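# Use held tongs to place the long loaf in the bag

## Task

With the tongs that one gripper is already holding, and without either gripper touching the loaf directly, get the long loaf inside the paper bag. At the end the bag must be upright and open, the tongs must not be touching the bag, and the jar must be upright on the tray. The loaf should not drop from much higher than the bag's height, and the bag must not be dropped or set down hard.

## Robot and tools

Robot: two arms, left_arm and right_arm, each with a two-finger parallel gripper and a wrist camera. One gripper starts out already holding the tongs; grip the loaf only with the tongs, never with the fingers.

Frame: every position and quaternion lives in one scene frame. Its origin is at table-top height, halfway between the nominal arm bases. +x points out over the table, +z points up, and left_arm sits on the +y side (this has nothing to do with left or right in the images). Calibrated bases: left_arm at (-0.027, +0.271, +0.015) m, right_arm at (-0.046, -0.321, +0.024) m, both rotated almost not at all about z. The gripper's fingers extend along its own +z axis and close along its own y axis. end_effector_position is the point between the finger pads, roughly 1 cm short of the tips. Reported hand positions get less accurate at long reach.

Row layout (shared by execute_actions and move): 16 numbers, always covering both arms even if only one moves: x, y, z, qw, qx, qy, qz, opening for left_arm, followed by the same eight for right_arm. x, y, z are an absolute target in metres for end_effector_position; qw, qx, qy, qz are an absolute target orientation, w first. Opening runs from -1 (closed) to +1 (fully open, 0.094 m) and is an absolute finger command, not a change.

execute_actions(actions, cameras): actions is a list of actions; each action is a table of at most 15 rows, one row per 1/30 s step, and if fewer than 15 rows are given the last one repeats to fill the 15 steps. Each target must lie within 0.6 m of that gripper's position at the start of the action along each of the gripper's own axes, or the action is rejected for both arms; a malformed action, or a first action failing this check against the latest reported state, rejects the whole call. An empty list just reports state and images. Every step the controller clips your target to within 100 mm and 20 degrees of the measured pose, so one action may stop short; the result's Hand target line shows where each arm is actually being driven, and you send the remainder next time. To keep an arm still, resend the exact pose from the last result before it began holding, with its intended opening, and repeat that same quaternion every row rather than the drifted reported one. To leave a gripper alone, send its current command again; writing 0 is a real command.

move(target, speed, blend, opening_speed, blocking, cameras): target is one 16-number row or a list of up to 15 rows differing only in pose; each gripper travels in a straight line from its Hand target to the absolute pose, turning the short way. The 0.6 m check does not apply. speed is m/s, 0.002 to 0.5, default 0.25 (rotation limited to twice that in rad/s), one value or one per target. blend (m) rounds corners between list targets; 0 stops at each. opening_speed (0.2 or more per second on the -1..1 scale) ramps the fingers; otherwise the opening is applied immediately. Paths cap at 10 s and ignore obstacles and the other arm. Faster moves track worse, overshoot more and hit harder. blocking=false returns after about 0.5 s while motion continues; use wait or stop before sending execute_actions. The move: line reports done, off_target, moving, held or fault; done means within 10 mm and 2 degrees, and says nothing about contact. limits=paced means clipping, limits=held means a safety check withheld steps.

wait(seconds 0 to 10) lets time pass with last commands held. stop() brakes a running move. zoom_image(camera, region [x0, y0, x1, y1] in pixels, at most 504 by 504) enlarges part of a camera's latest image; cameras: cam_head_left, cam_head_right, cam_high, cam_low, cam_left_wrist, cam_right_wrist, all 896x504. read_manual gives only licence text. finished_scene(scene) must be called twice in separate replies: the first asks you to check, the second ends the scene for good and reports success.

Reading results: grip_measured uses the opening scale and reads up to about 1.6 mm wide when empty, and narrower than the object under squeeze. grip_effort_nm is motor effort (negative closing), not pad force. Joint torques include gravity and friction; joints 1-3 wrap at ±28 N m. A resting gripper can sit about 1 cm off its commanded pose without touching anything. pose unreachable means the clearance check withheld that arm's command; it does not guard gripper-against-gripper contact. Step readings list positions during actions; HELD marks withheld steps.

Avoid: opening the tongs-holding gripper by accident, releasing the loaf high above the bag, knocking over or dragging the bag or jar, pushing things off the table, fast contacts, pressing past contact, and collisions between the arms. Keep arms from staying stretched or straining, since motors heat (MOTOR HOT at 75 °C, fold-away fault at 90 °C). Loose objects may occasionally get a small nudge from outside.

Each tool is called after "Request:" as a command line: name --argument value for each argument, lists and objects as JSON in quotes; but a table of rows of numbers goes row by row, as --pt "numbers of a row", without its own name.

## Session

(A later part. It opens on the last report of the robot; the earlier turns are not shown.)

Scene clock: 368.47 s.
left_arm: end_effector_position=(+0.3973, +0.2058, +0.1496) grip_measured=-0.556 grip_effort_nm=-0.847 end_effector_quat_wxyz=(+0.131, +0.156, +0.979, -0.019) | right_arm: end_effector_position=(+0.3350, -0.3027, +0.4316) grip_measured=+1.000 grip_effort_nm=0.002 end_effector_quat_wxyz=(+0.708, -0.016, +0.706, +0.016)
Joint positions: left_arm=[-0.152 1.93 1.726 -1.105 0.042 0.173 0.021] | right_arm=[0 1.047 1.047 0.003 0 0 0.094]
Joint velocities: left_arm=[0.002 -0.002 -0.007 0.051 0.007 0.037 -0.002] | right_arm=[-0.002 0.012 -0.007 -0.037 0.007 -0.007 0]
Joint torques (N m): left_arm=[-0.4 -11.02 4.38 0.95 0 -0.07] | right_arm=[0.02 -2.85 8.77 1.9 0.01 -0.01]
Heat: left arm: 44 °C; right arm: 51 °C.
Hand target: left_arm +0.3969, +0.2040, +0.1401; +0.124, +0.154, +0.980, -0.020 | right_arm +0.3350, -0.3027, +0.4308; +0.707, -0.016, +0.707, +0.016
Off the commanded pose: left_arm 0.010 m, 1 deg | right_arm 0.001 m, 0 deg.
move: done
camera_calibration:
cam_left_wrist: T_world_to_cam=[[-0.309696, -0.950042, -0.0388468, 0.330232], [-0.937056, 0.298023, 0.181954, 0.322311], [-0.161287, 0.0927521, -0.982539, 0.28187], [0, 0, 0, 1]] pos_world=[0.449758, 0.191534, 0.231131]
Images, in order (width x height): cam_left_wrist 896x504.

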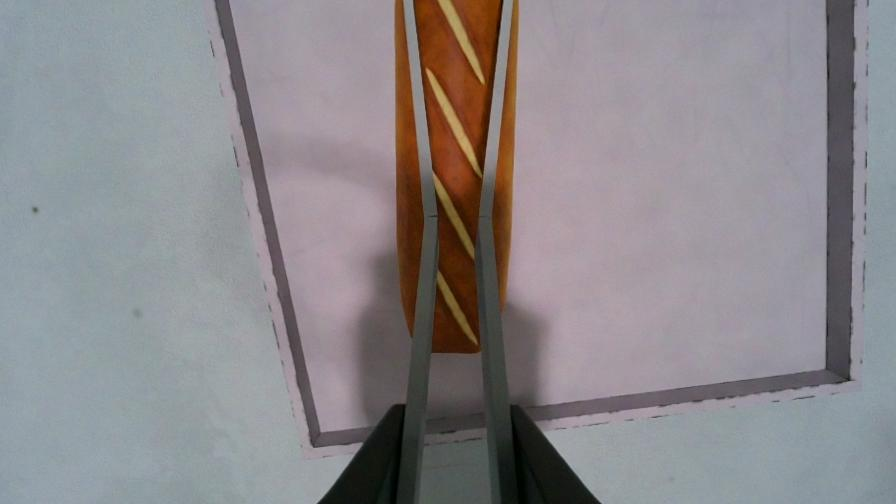

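Request:
move --target '[0.392, 0.2070, 0.20, 0.1247, 0.1545, 0.9800, -0.0197, -0.56, 0.3350, -0.3027, 0.4308, 0.707, -0.016, 0.707, 0.016, 1.0]' --speed 0.06 --cameras '["cam_left_wrist", "cam_low", "cam_high"]'

Scene clock: 377.33 s.
left_arm: end_effector_position=(+0.3872, +0.2072, +0.1980) grip_measured=-0.558 grip_effort_nm=-0.452 end_effector_quat_wxyz=(+0.124, +0.156, +0.980, -0.019) | right_arm: end_effector_position=(+0.3350, -0.3027, +0.4317) grip_measured=+1.000 grip_effort_nm=0.017 end_effector_quat_wxyz=(+0.708, -0.016, +0.706, +0.016)
Joint positions: left_arm=[-0.152 1.93 1.923 -1.317 0.042 0.173 0.021] | right_arm=[0 1.047 1.047 0.003 0 0 0.094]
Joint velocities: left_arm=[0.017 -0.002 -0.027 0.037 -0.037 0.037 0.006] | right_arm=[0.007 0.007 -0.022 0.022 0.037 -0.022 0]
Joint torques (N m): left_arm=[0.08 -10.26 7.84 0.65 0.01 -0.02] | right_arm=[0.02 -2.84 8.77 1.9 0.01 -0.01]
Heat: left arm: 44 °C; right arm: 52 °C.
Hand target: left_arm +0.3915, +0.2070, +0.2000; +0.125, +0.154, +0.980, -0.020 | right_arm +0.3350, -0.3027, +0.4309; +0.707, -0.016, +0.707, +0.016
Off the commanded pose: left_arm 0.005 m, 0 deg | right_arm 0.001 m, 0 deg.
move: done
camera_calibration:
cam_left_wrist: T_world_to_cam=[[-0.310236, -0.949967, -0.0362938, 0.330009], [-0.934343, 0.297646, 0.195984, 0.299878], [-0.175375, 0.0947121, -0.979935, 0.332206], [0, 0, 0, 1]] pos_world=[0.44083, 0.192776, 0.278746]
Images, in order (width x height): cam_high 896x504, cam_low 896x504, cam_left_wrist 896x504.

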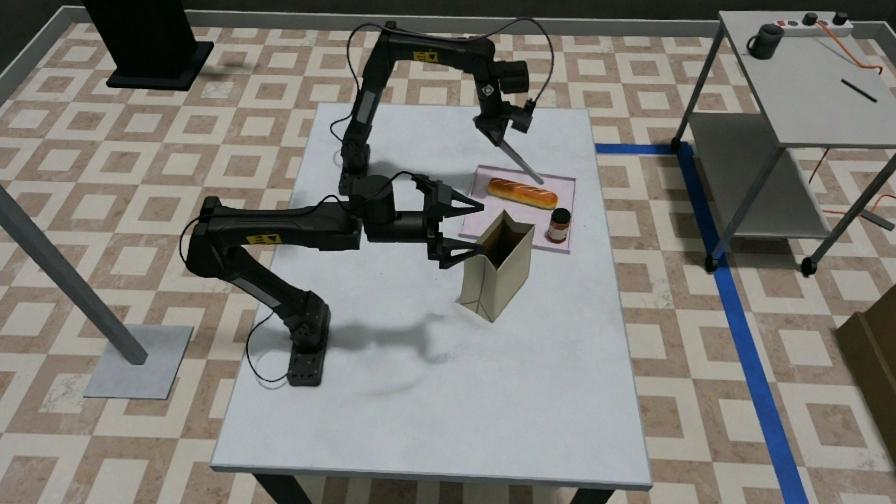

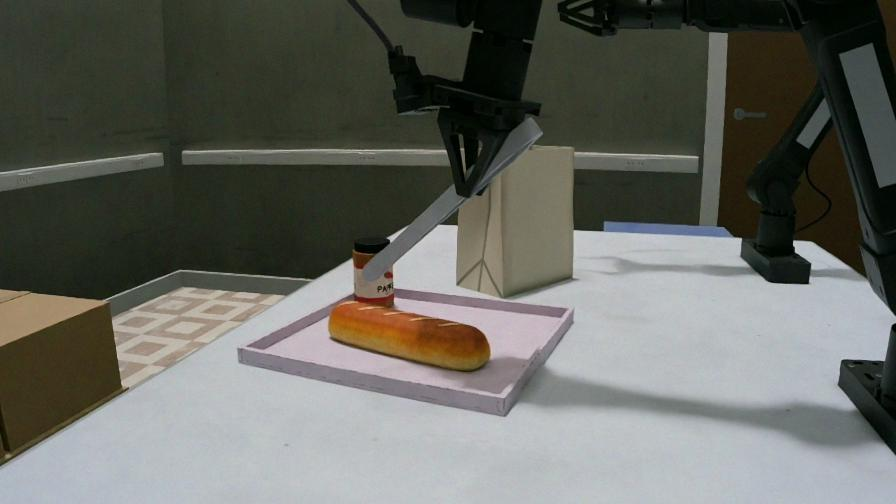

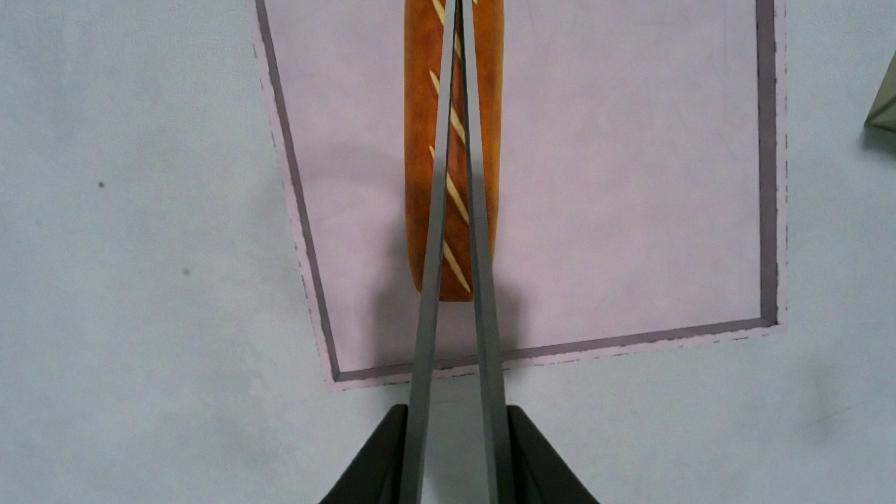

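Request:
move --target '[0.397, 0.2050, 0.170, 0.1247, 0.1545, 0.9800, -0.0197, -0.2865, 0.3350, -0.3027, 0.4308, 0.707, -0.016, 0.707, 0.016, 1.0]' --speed 0.05 --opening_speed 0.5 --cameras '["cam_left_wrist", "cam_low"]'

Scene clock: 399.43 s.
left_arm: end_effector_position=(+0.3950, +0.2061, +0.1819) grip_measured=-0.288 grip_effort_nm=0.042 end_effector_quat_wxyz=(+0.133, +0.156, +0.979, -0.019) | right_arm: end_effector_position=(+0.3350, -0.3027, +0.4317) grip_measured=+1.000 grip_effort_nm=0.007 end_effector_quat_wxyz=(+0.708, -0.016, +0.706, +0.016)
Joint positions: left_arm=[-0.152 1.93 1.854 -1.229 0.042 0.173 0.033] | right_arm=[0 1.047 1.047 0.003 0 0 0.094]
Joint velocities: left_arm=[-0.007 -0.002 -0.002 -0.066 -0.066 -0.051 0] | right_arm=[-0.007 -0.002 0.027 -0.11 0.007 -0.007 0]
Joint torques (N m): left_arm=[-0.2 -10.37 4.57 0.93 0.04 -0.01] | right_arm=[0.02 -2.84 8.77 1.89 0.01 0]
Heat: left arm: 43 °C; right arm: 52 °C.
Hand target: left_arm +0.3969, +0.2052, +0.1701; +0.124, +0.155, +0.980, -0.020 | right_arm +0.3350, -0.3027, +0.4308; +0.707, -0.016, +0.707, +0.016
Off the commanded pose: left_arm 0.012 m, 1 deg | right_arm 0.001 m, 0 deg.
move: off_target (left_arm)
camera_calibration:
cam_left_wrist: T_world_to_cam=[[-0.309548, -0.950062, -0.0395173, 0.331149], [-0.937737, 0.298118, 0.178256, 0.31512], [-0.157573, 0.0922355, -0.98319, 0.311963], [0, 0, 0, 1]] pos_world=[0.447164, 0.191895, 0.263634]
Images, in order (width x height): cam_low 896x504, cam_left_wrist 896x504.

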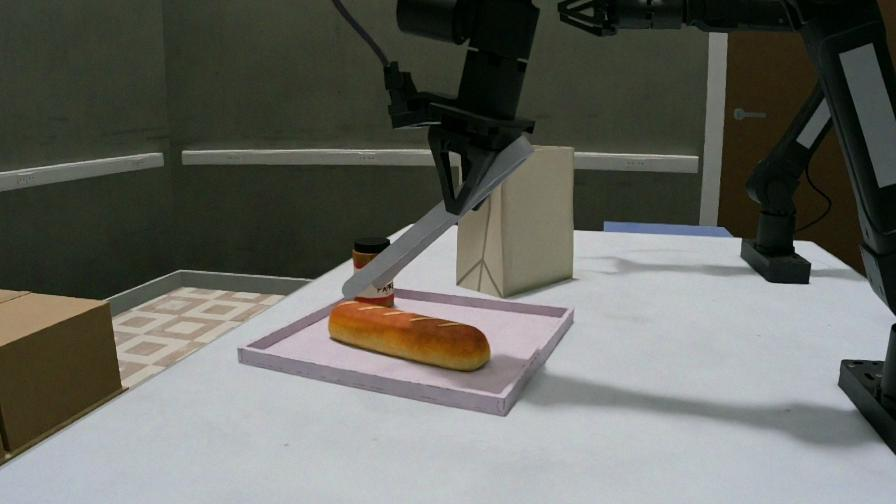

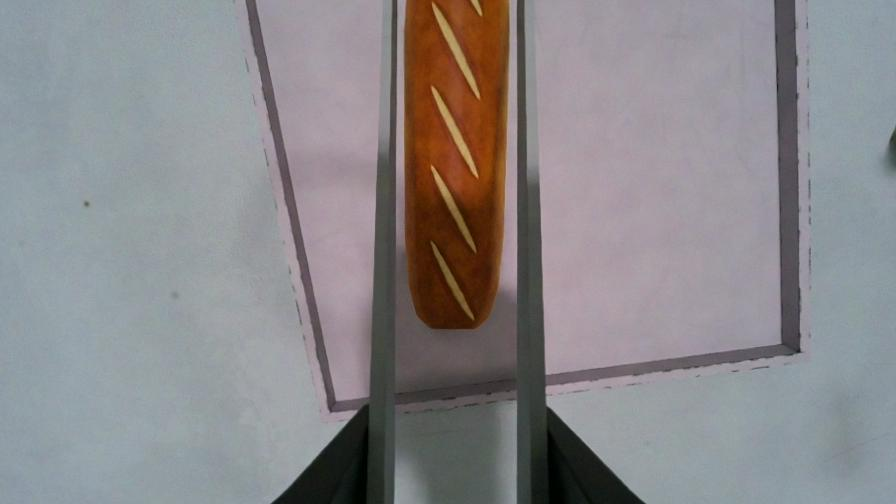

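Request:
move --target '[0.397, 0.2045, 0.122, 0.1247, 0.1545, 0.9800, -0.0197, -0.2865, 0.3350, -0.3027, 0.4308, 0.707, -0.016, 0.707, 0.016, 1.0]' --speed 0.05 --cameras '["cam_left_wrist", "cam_low", "cam_head_left"]'

Request:
zoom_image --camera "cam_low" --region '[280, 220, 540, 400]'

Scene clock: 412.93 s.
left_arm: end_effector_position=(+0.3970, +0.2059, +0.1326) grip_measured=-0.287 grip_effort_nm=0.017 end_effector_quat_wxyz=(+0.130, +0.156, +0.979, -0.019) | right_arm: end_effector_position=(+0.3350, -0.3027, +0.4317) grip_measured=+1.000 grip_effort_nm=0.012 end_effector_quat_wxyz=(+0.708, -0.016, +0.706, +0.016)
Joint positions: left_arm=[-0.152 1.93 1.659 -1.04 0.042 0.173 0.033] | right_arm=[0 1.047 1.047 0.003 0 0 0.094]
Joint velocities: left_arm=[-0.002 0.002 -0.002 0.037 0.007 -0.007 -0.001] | right_arm=[-0.002 0.002 -0.017 -0.066 -0.022 0.051 0]
Joint torques (N m): left_arm=[-0.23 -10.73 4.41 0.96 0.04 -0.04] | right_arm=[0.02 -2.85 8.76 1.9 0.01 -0.01]
Heat: left arm: 44 °C; right arm: 53 °C.
Hand target: left_arm +0.3974, +0.2045, +0.1222; +0.125, +0.154, +0.980, -0.020 | right_arm +0.3350, -0.3027, +0.4308; +0.707, -0.016, +0.707, +0.016
Off the commanded pose: left_arm 0.011 m, 1 deg | right_arm 0.001 m, 0 deg.
move: off_target (left_arm)
camera_calibration:
cam_left_wrist: T_world_to_cam=[[-0.309755, -0.950034, -0.0385784, 0.3295], [-0.93678, 0.297985, 0.183433, 0.324802], [-0.162772, 0.0929587, -0.982275, 0.265595], [0, 0, 0, 1]] pos_world=[0.449564, 0.191561, 0.214019]
Images, in order (width x height): cam_head_left 896x504, cam_low 896x504, cam_left_wrist 896x504.

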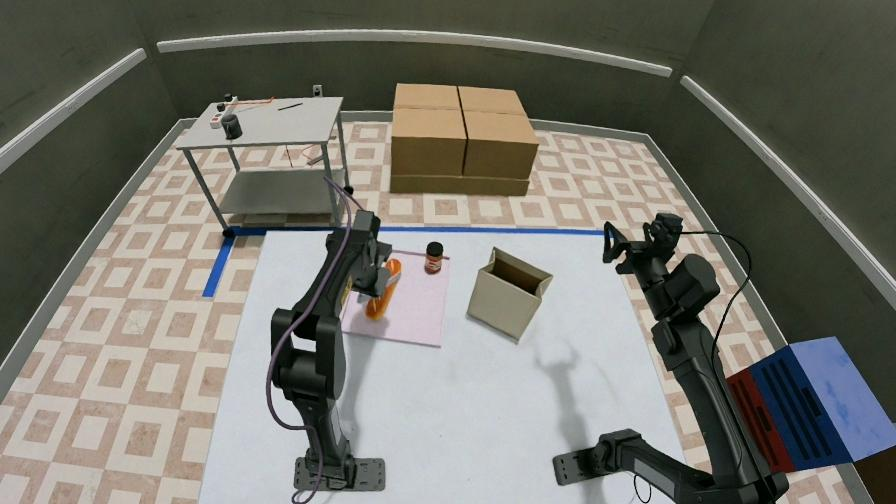

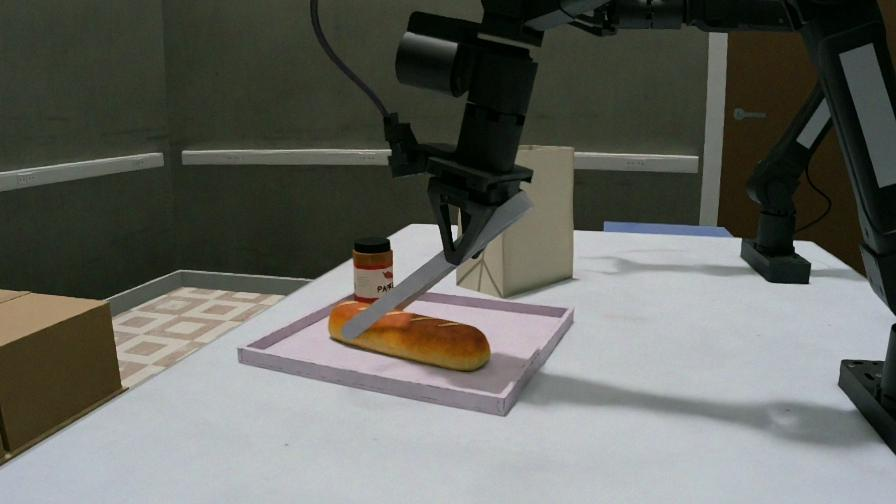

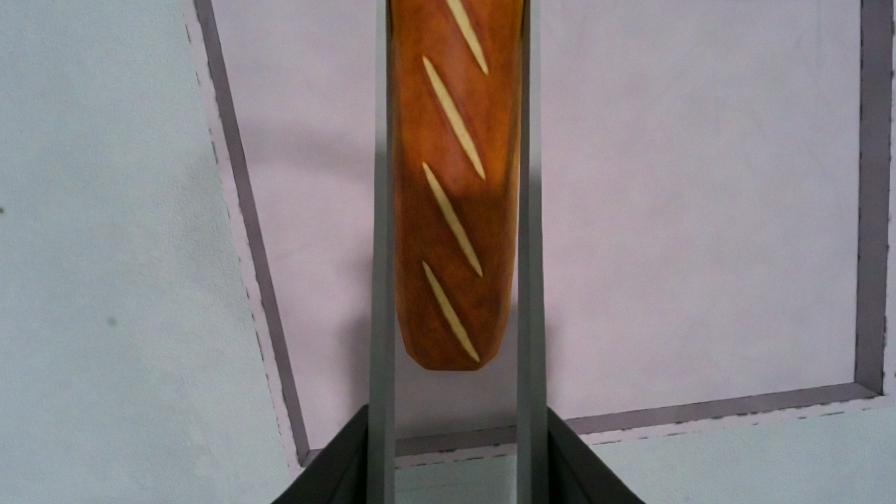

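Scaled by 1.938.

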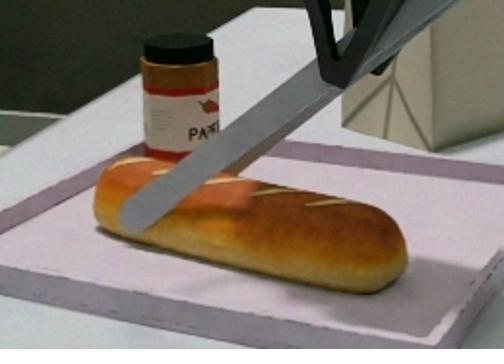

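Request:
move --target '[0.397, 0.2045, 0.1135, 0.1247, 0.1545, 0.9800, -0.0197, -0.2865, 0.3350, -0.3027, 0.4308, 0.707, -0.016, 0.707, 0.016, 1.0]' --speed 0.03 --cameras '["cam_left_wrist", "cam_low", "cam_head_left"]'

Request:
zoom_image --camera "cam_low" --region '[280, 220, 540, 400]'

Request:
zoom_image --camera "cam_head_left" --region '[320, 230, 460, 350]'

Scene clock: 421.33 s.
left_arm: end_effector_position=(+0.3972, +0.2058, +0.1247) grip_measured=-0.287 grip_effort_nm=0.007 end_effector_quat_wxyz=(+0.131, +0.156, +0.979, -0.019) | right_arm: end_effector_position=(+0.3350, -0.3027, +0.4317) grip_measured=+1.000 grip_effort_nm=0.017 end_effector_quat_wxyz=(+0.708, -0.016, +0.706, +0.016)
Joint positions: left_arm=[-0.152 1.93 1.627 -1.006 0.042 0.173 0.033] | right_arm=[0 1.047 1.047 0.003 0 0 0.094]
Joint velocities: left_arm=[0.017 -0.007 0.002 0.007 0.051 -0.022 0] | right_arm=[-0.007 -0.012 -0.002 0.051 -0.022 0.007 0]
Joint torques (N m): left_arm=[-0.47 -10.69 4.48 0.96 0.06 -0.03] | right_arm=[0.02 -2.84 8.76 1.9 0.01 -0.01]
Heat: left arm: 44 °C; right arm: 53 °C.
Hand target: left_arm +0.3970, +0.2045, +0.1137; +0.125, +0.154, +0.980, -0.020 | right_arm +0.3350, -0.3027, +0.4308; +0.707, -0.016, +0.707, +0.016
Off the commanded pose: left_arm 0.011 m, 1 deg | right_arm 0.001 m, 0 deg.
move: off_target (left_arm)
camera_calibration:
cam_left_wrist: T_world_to_cam=[[-0.309667, -0.950046, -0.0389809, 0.329247], [-0.937194, 0.298042, 0.181215, 0.326839], [-0.160544, 0.0926488, -0.982671, 0.257162], [0, 0, 0, 1]] pos_world=[0.449555, 0.191562, 0.206312]
Images, in order (width x height): cam_head_left 896x504, cam_low 896x504, cam_left_wrist 896x504.

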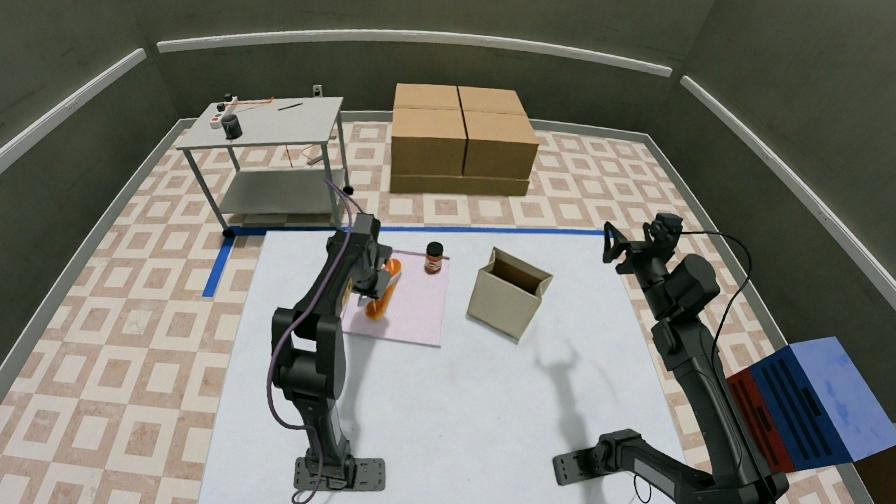

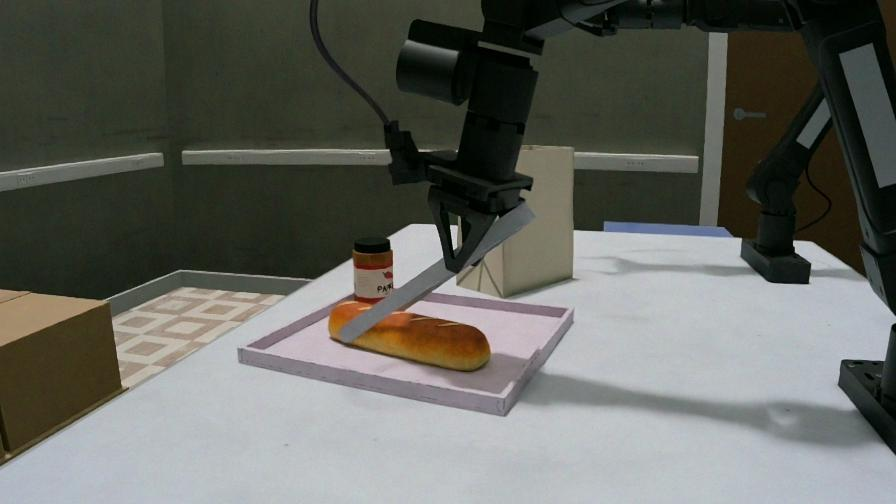

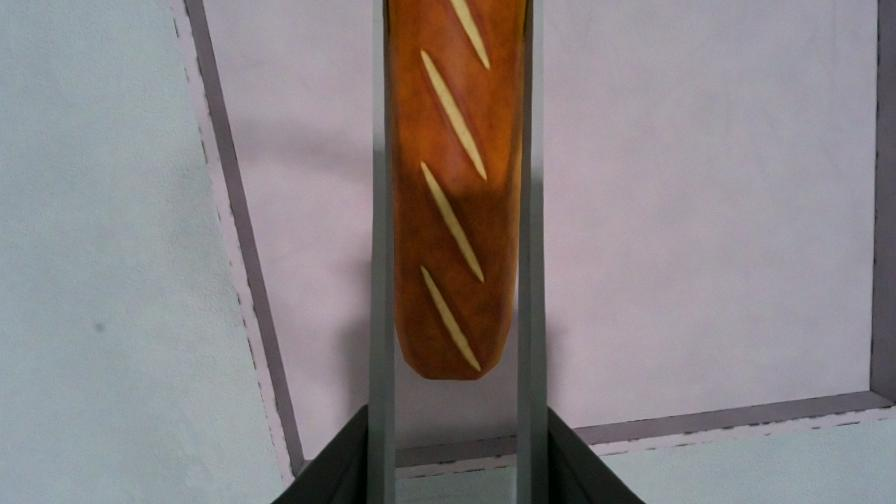

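Scaled by 1.938.

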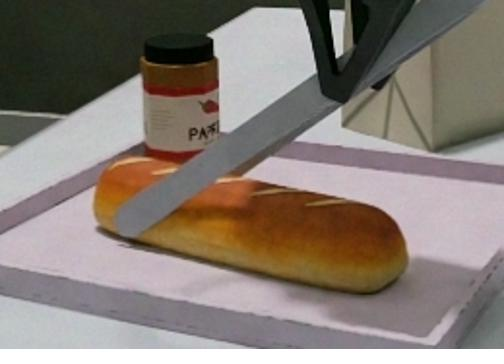

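Scaled by 3.600.

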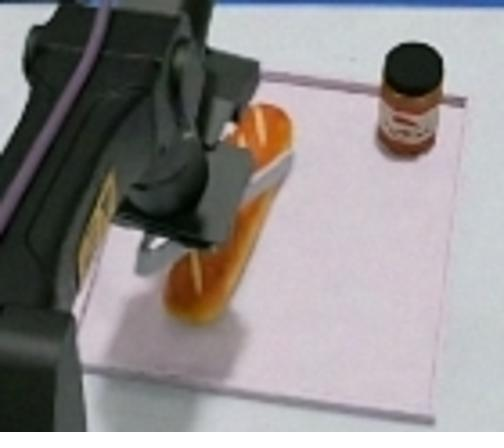

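Request:
move --target '[0.397, 0.2045, 0.1135, 0.1247, 0.1545, 0.9800, -0.0197, -0.47, 0.3350, -0.3027, 0.4308, 0.707, -0.016, 0.707, 0.016, 1.0]' --speed 0.05 --opening_speed 0.25 --cameras '["cam_left_wrist", "cam_low"]'

Request:
zoom_image --camera "cam_low" --region '[280, 220, 540, 400]'

Scene clock: 435.50 s.
left_arm: end_effector_position=(+0.3979, +0.2057, +0.1249) grip_measured=-0.461 grip_effort_nm=-0.525 end_effector_quat_wxyz=(+0.133, +0.156, +0.979, -0.019) | right_arm: end_effector_position=(+0.3350, -0.3027, +0.4317) grip_measured=+1.000 grip_effort_nm=0.002 end_effector_quat_wxyz=(+0.708, -0.016, +0.706, +0.016)
Joint positions: left_arm=[-0.152 1.93 1.627 -1.003 0.042 0.173 0.025] | right_arm=[0 1.047 1.047 0.003 0 0 0.094]
Joint velocities: left_arm=[-0.002 -0.017 0.007 -0.051 -0.037 -0.066 -0.002] | right_arm=[0.007 -0.002 0.027 -0.125 -0.022 0.022 0]
Joint torques (N m): left_arm=[-0.28 -10.65 4.21 0.98 0.03 -0.09] | right_arm=[0.02 -2.84 8.76 1.9 0.01 -0.01]
Heat: left arm: 44 °C; right arm: 53 °C.
Hand target: left_arm +0.3968, +0.2046, +0.1137; +0.124, +0.154, +0.980, -0.020 | right_arm +0.3350, -0.3027, +0.4308; +0.707, -0.016, +0.707, +0.016
Off the commanded pose: left_arm 0.012 m, 1 deg | right_arm 0.001 m, 0 deg.
move: off_target (left_arm)
camera_calibration:
cam_left_wrist: T_world_to_cam=[[-0.309548, -0.950062, -0.0395173, 0.329407], [-0.937737, 0.298118, 0.178256, 0.328084], [-0.157573, 0.0922355, -0.98319, 0.256449], [0, 0, 0, 1]] pos_world=[0.450033, 0.191496, 0.206673]
Images, in order (width x height): cam_low 896x504, cam_left_wrist 896x504.

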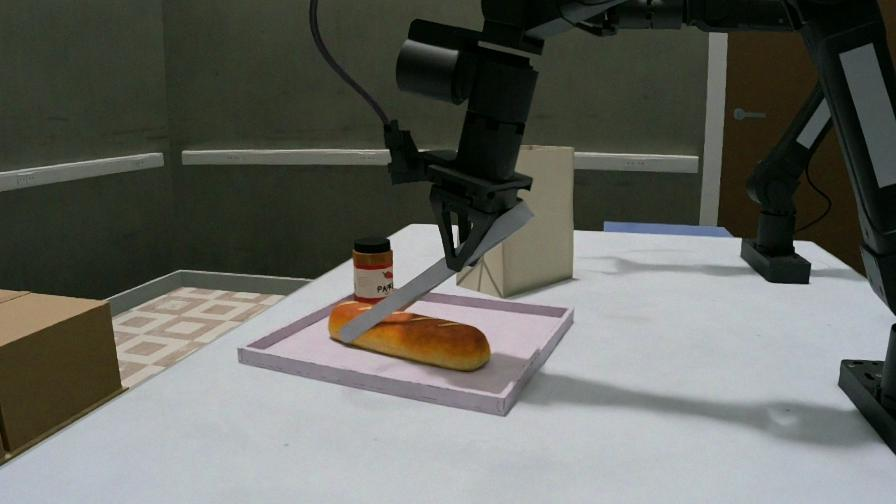

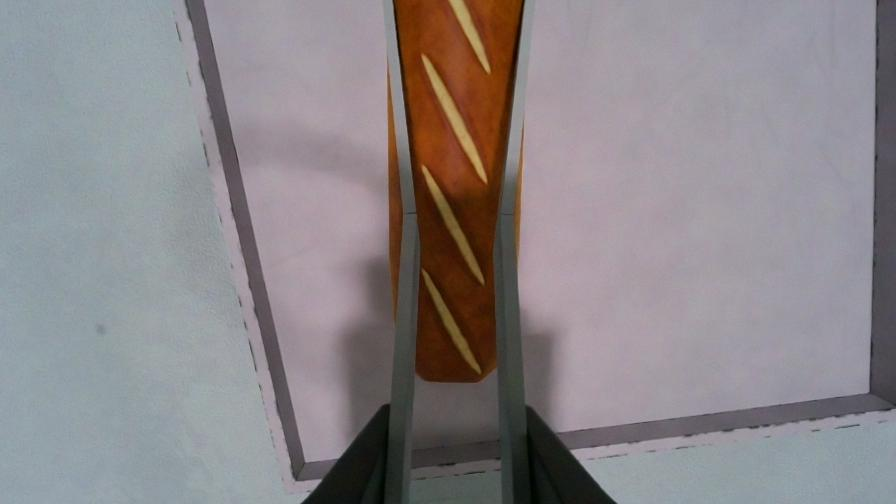

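Scaled by 1.938.

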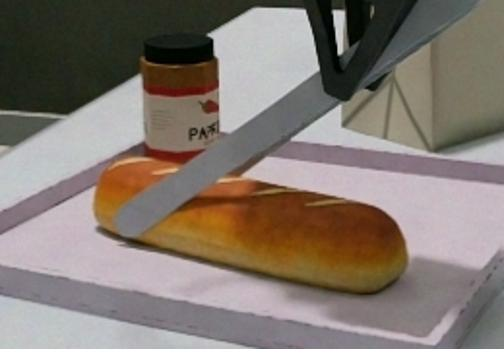

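Request:
move --target '[0.397, 0.2045, 0.1135, 0.1247, 0.1545, 0.9800, -0.0197, -0.55, 0.3350, -0.3027, 0.4308, 0.707, -0.016, 0.707, 0.016, 1.0]' --speed 0.05 --opening_speed 0.25 --cameras '["cam_left_wrist"]'

Request:
move --target '[0.393, 0.2055, 0.150, 0.1247, 0.1545, 0.9800, -0.0197, -0.55, 0.3350, -0.3027, 0.4308, 0.707, -0.016, 0.707, 0.016, 1.0]' --speed 0.04 --cameras '["cam_left_wrist", "cam_low", "cam_high"]'

Request:
zoom_image --camera "cam_low" --region '[280, 220, 540, 400]'

Scene clock: 445.13 s.
left_arm: end_effector_position=(+0.3982, +0.2057, +0.1250) grip_measured=-0.546 grip_effort_nm=-0.872 end_effector_quat_wxyz=(+0.133, +0.156, +0.978, -0.019) | right_arm: end_effector_position=(+0.3350, -0.3027, +0.4317) grip_measured=+1.000 grip_effort_nm=0.017 end_effector_quat_wxyz=(+0.708, -0.016, +0.706, +0.016)
Joint positions: left_arm=[-0.152 1.93 1.627 -1.002 0.042 0.173 0.021] | right_arm=[0 1.047 1.047 0.003 0 0 0.094]
Joint velocities: left_arm=[-0.027 -0.012 0.022 -0.007 -0.081 -0.007 -0.001] | right_arm=[0.017 -0.007 -0.017 0.022 0.037 0.051 0]
Joint torques (N m): left_arm=[-0.18 -10.51 4.42 0.94 0.02 -0.04] | right_arm=[0.02 -2.84 8.76 1.9 0.01 -0.01]
Heat: left arm: 44 °C; right arm: 53 °C.
Hand target: left_arm +0.3969, +0.2045, +0.1137; +0.125, +0.154, +0.980, -0.020 | right_arm +0.3350, -0.3027, +0.4308; +0.707, -0.016, +0.707, +0.016
Off the commanded pose: left_arm 0.012 m, 1 deg | right_arm 0.001 m, 0 deg.
move: off_target (left_arm)
camera_calibration:
cam_left_wrist: T_world_to_cam=[[-0.309503, -0.950068, -0.0397183, 0.329467], [-0.937938, 0.298146, 0.177146, 0.32855], [-0.156459, 0.0920805, -0.983383, 0.256181], [0, 0, 0, 1]] pos_world=[0.450212, 0.191471, 0.206809]
Images, in order (width x height): cam_left_wrist 896x504.

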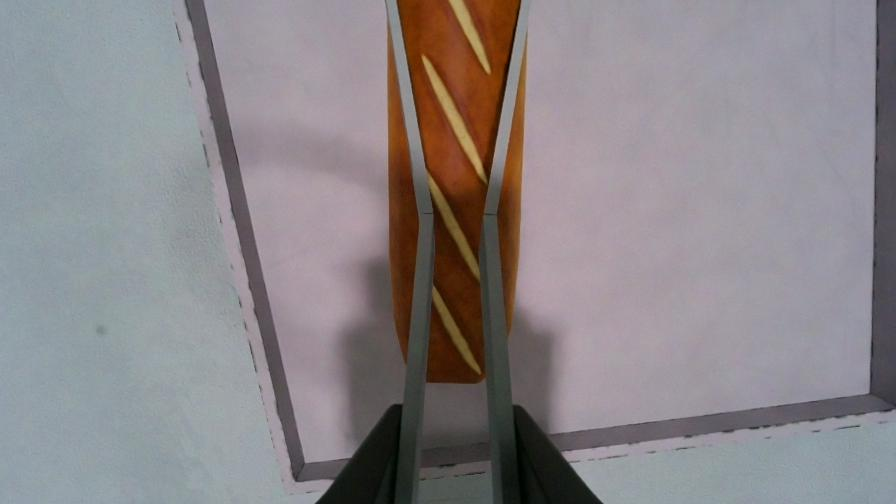

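Scene clock: 446.67 s.
left_arm: end_effector_position=(+0.3852, +0.2075, +0.1359) grip_measured=-0.546 grip_effort_nm=-0.872 end_effector_quat_wxyz=(+0.105, +0.156, +0.982, -0.019) | right_arm: end_effector_position=(+0.3350, -0.3027, +0.4317) grip_measured=+1.000 grip_effort_nm=0.012 end_effector_quat_wxyz=(+0.708, -0.016, +0.706, +0.016)
Joint positions: left_arm=[-0.152 1.93 1.683 -1.114 0.042 0.173 0.021] | right_arm=[0 1.047 1.047 0.003 0 0 0.094]
Joint velocities: left_arm=[0.012 0.002 0.007 0.007 0.081 -0.051 -0.002] | right_arm=[-0.002 -0.002 -0.002 -0.007 -0.037 -0.066 0]
Joint torques (N m): left_arm=[-0.12 -12.74 8.06 0.68 0.04 -0.06] | right_arm=[0.02 -2.84 8.77 1.89 0.01 -0.01]
Heat: left arm: 44 °C; right arm: 53 °C.
Hand target: left_arm +0.3923, +0.2055, +0.1499; +0.125, +0.154, +0.980, -0.020 | right_arm +0.3350, -0.3027, +0.4308; +0.707, -0.016, +0.707, +0.016
Off the commanded pose: left_arm 0.016 m, 2 deg | right_arm 0.001 m, 0 deg.
move: off_target (left_arm)
camera_calibration:
cam_left_wrist: T_world_to_cam=[[-0.311446, -0.949798, -0.0297438, 0.326928], [-0.926507, 0.296556, 0.231603, 0.302386], [-0.211155, 0.0996896, -0.972356, 0.282714], [0, 0, 0, 1]] pos_world=[0.44168, 0.192658, 0.214589]
Images, in order (width x height): cam_high 896x504, cam_low 896x504, cam_left_wrist 896x504.

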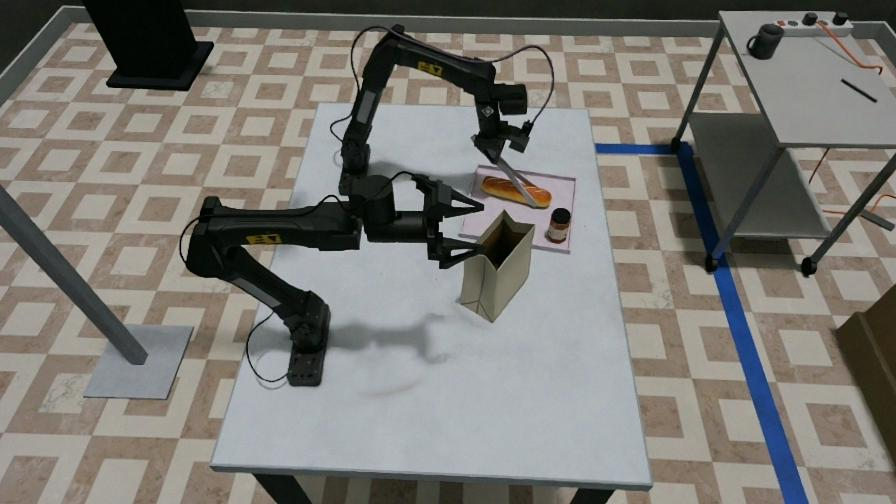

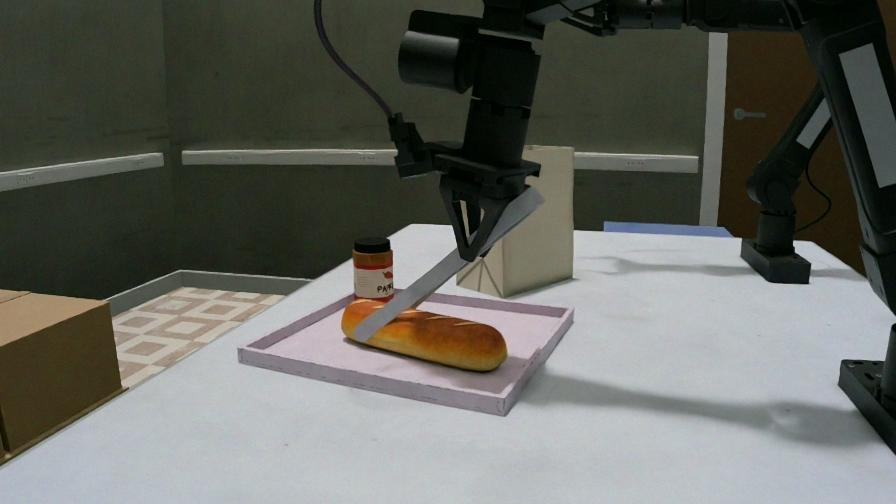

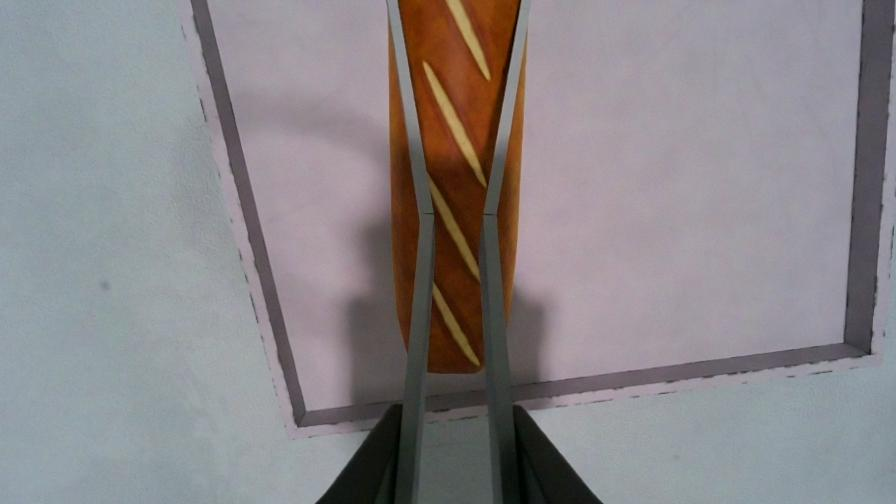

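Scaled by 1.938.

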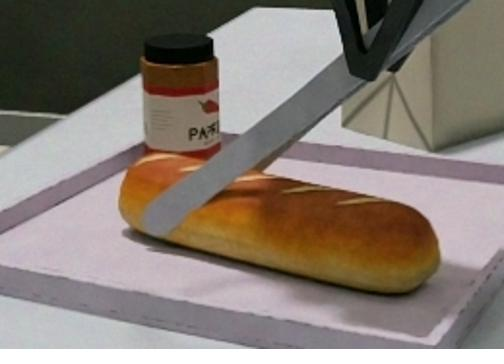

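Request:
move --target '[0.393, 0.2055, 0.185, 0.1247, 0.1545, 0.9800, -0.0197, -0.55, 0.3350, -0.3027, 0.4308, 0.707, -0.016, 0.707, 0.016, 1.0]' --speed 0.05 --cameras '["cam_left_wrist", "cam_low", "cam_high"]'

Request:
zoom_image --camera "cam_low" --region '[280, 220, 540, 400]'

Scene clock: 453.60 s.
left_arm: end_effector_position=(+0.3863, +0.2074, +0.1778) grip_measured=-0.546 grip_effort_nm=-0.769 end_effector_quat_wxyz=(+0.114, +0.156, +0.981, -0.019) | right_arm: end_effector_position=(+0.3350, -0.3027, +0.4318) grip_measured=+1.000 grip_effort_nm=0.017 end_effector_quat_wxyz=(+0.708, -0.016, +0.706, +0.016)
Joint positions: left_arm=[-0.152 1.93 1.846 -1.26 0.042 0.173 0.021] | right_arm=[0 1.047 1.047 0.004 0 0 0.094]
Joint velocities: left_arm=[0.002 -0.002 -0.017 -0.007 -0.051 -0.007 -0.001] | right_arm=[-0.002 -0.002 0.002 -0.022 -0.051 0.007 0]
Joint torques (N m): left_arm=[-0.1 -11.26 8.24 0.74 0.05 -0.01] | right_arm=[0.02 -2.84 8.76 1.9 0.01 -0.01]
Heat: left arm: 45 °C; right arm: 53 °C.
Hand target: left_arm +0.3924, +0.2057, +0.1850; +0.125, +0.155, +0.980, -0.020 | right_arm +0.3350, -0.3027, +0.4309; +0.707, -0.016, +0.707, +0.016
Off the commanded pose: left_arm 0.010 m, 1 deg | right_arm 0.001 m, 0 deg.
move: done
camera_calibration:
cam_left_wrist: T_world_to_cam=[[-0.310902, -0.949874, -0.0328556, 0.328739], [-0.930386, 0.297095, 0.214748, 0.298189], [-0.194222, 0.097334, -0.976117, 0.318301], [0, 0, 0, 1]] pos_world=[0.441458, 0.192689, 0.257464]
Images, in order (width x height): cam_high 896x504, cam_low 896x504, cam_left_wrist 896x504.

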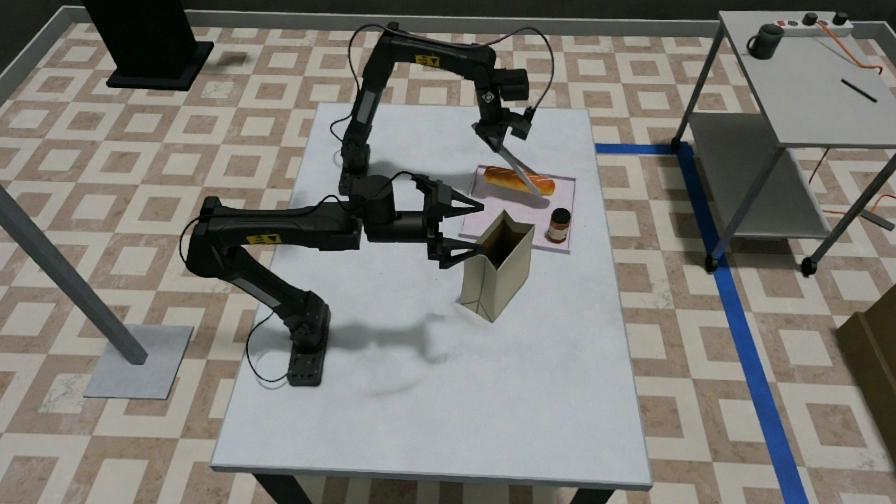

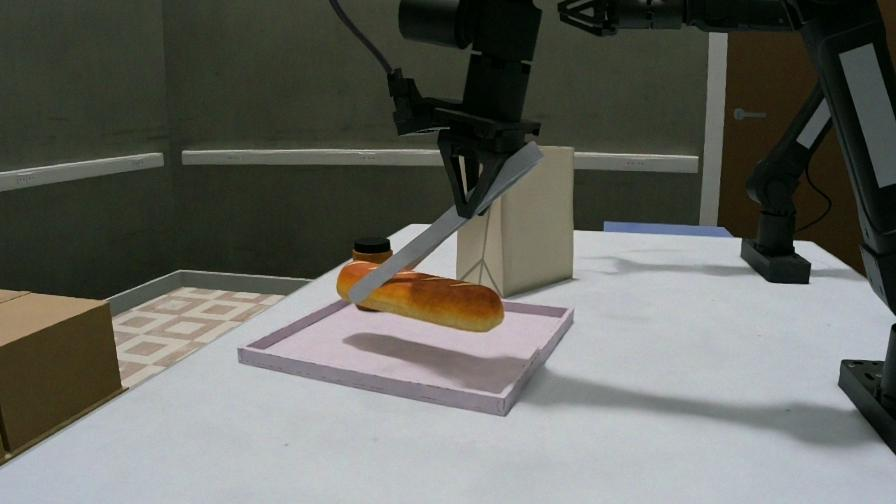

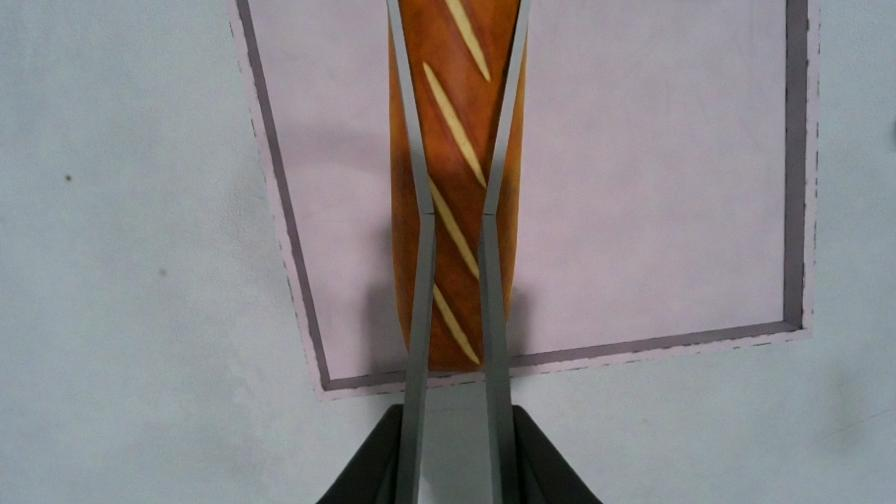

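Scaled by 1.938.

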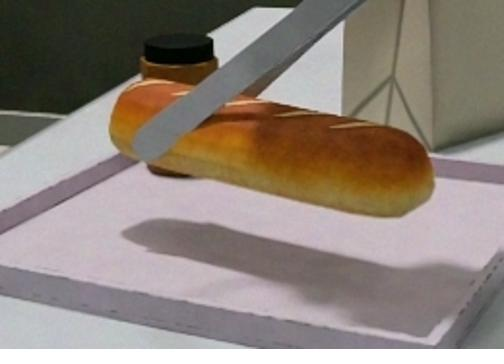

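Request:
move --target '[0.316, 0.167, 0.263, 0.4126, 0.1961, 0.8848, -0.0915, -0.55, 0.29, -0.39, 0.4308, 0.707, -0.016, 0.707, 0.016, 1.0]' --speed 0.12 --cameras '["cam_left_wrist", "cam_low", "cam_high", "cam_head_left"]'

Scene clock: 534.93 s.
left_arm: end_effector_position=(+0.3164, +0.1700, +0.2528) grip_measured=-0.547 grip_effort_nm=-0.872 end_effector_quat_wxyz=(+0.389, +0.201, +0.895, -0.082) | right_arm: end_effector_position=(+0.2945, -0.3934, +0.4386) grip_measured=+1.000 grip_effort_nm=0.007 end_effector_quat_wxyz=(+0.714, -0.018, +0.700, +0.012)
Joint positions: left_arm=[-0.225 1.223 1.15 -0.691 0.159 0.163 0.021] | right_arm=[-0.507 0.965 1.025 -0.038 -0.503 0.001 0.094]
Joint velocities: left_arm=[-0.002 -0.007 -0.002 0.022 -0.066 -0.037 -0.004] | right_arm=[0.017 0.002 0.022 0.037 -0.022 0.037 0]
Joint torques (N m): left_arm=[-0.38 -7.53 5.2 1.9 0.16 -0.11] | right_arm=[-0.85 -3.52 7.01 1.65 -0.11 0.04]
Heat: left arm: 47 °C; right arm: 55 °C.
Hand target: left_arm +0.3159, +0.1665, +0.2624; +0.411, +0.201, +0.885, -0.090 | right_arm +0.2905, -0.3924, +0.4314; +0.707, -0.014, +0.707, +0.018
Off the commanded pose: left_arm 0.011 m, 3 deg | right_arm 0.010 m, 1 deg.
move: off_target (left_arm)
camera_calibration:
cam_left_wrist: T_world_to_cam=[[-0.406483, -0.912871, -0.0379169, 0.299197], [-0.845757, 0.39165, -0.362362, 0.331158], [0.34564, -0.115226, -0.931266, 0.235555], [0, 0, 0, 1]] pos_world=[0.320281, 0.170572, 0.350708]
Images, in order (width x height): cam_head_left 896x504, cam_high 896x504, cam_low 896x504, cam_left_wrist 896x504.

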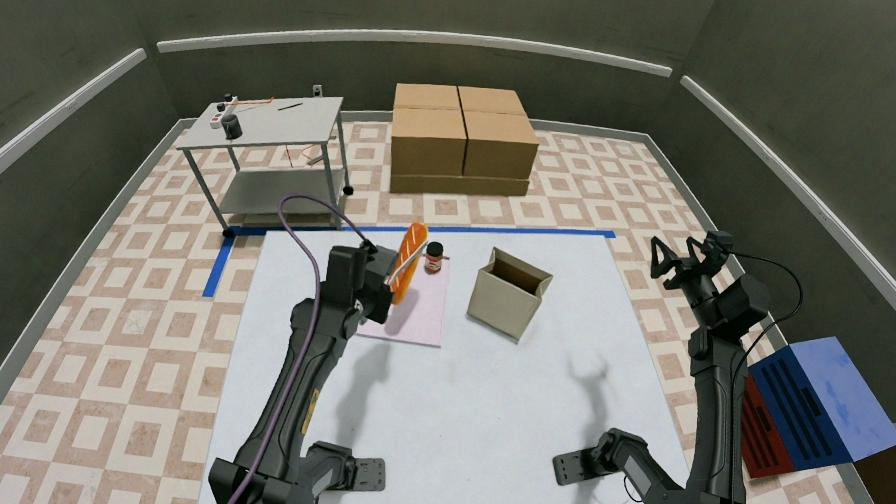

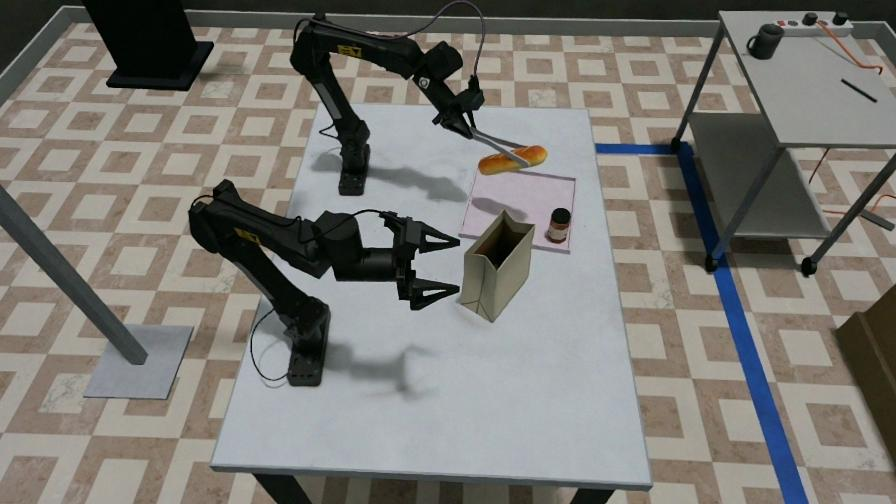

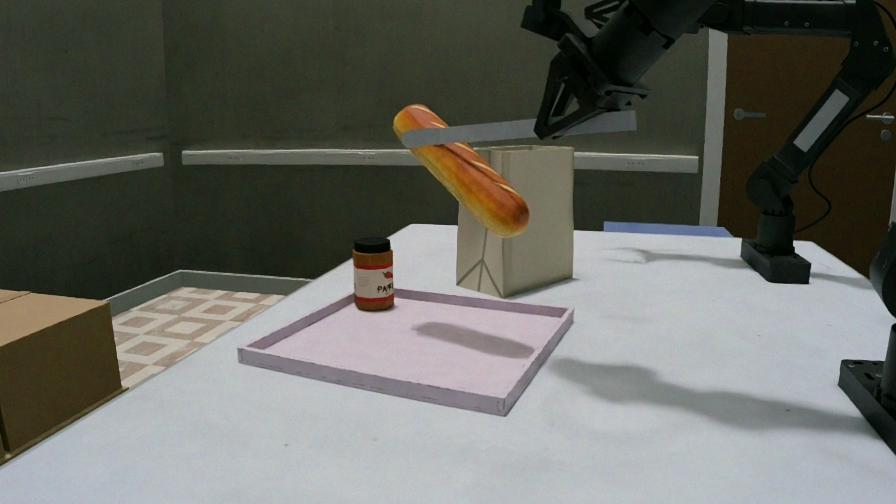

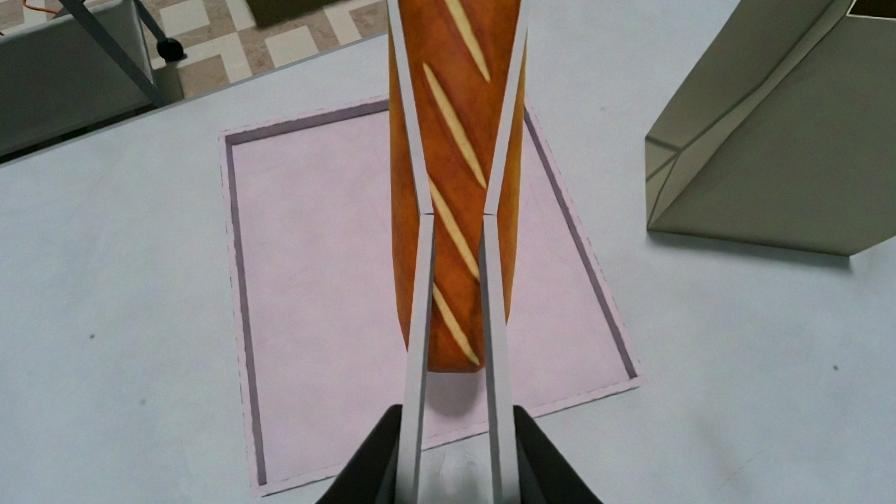

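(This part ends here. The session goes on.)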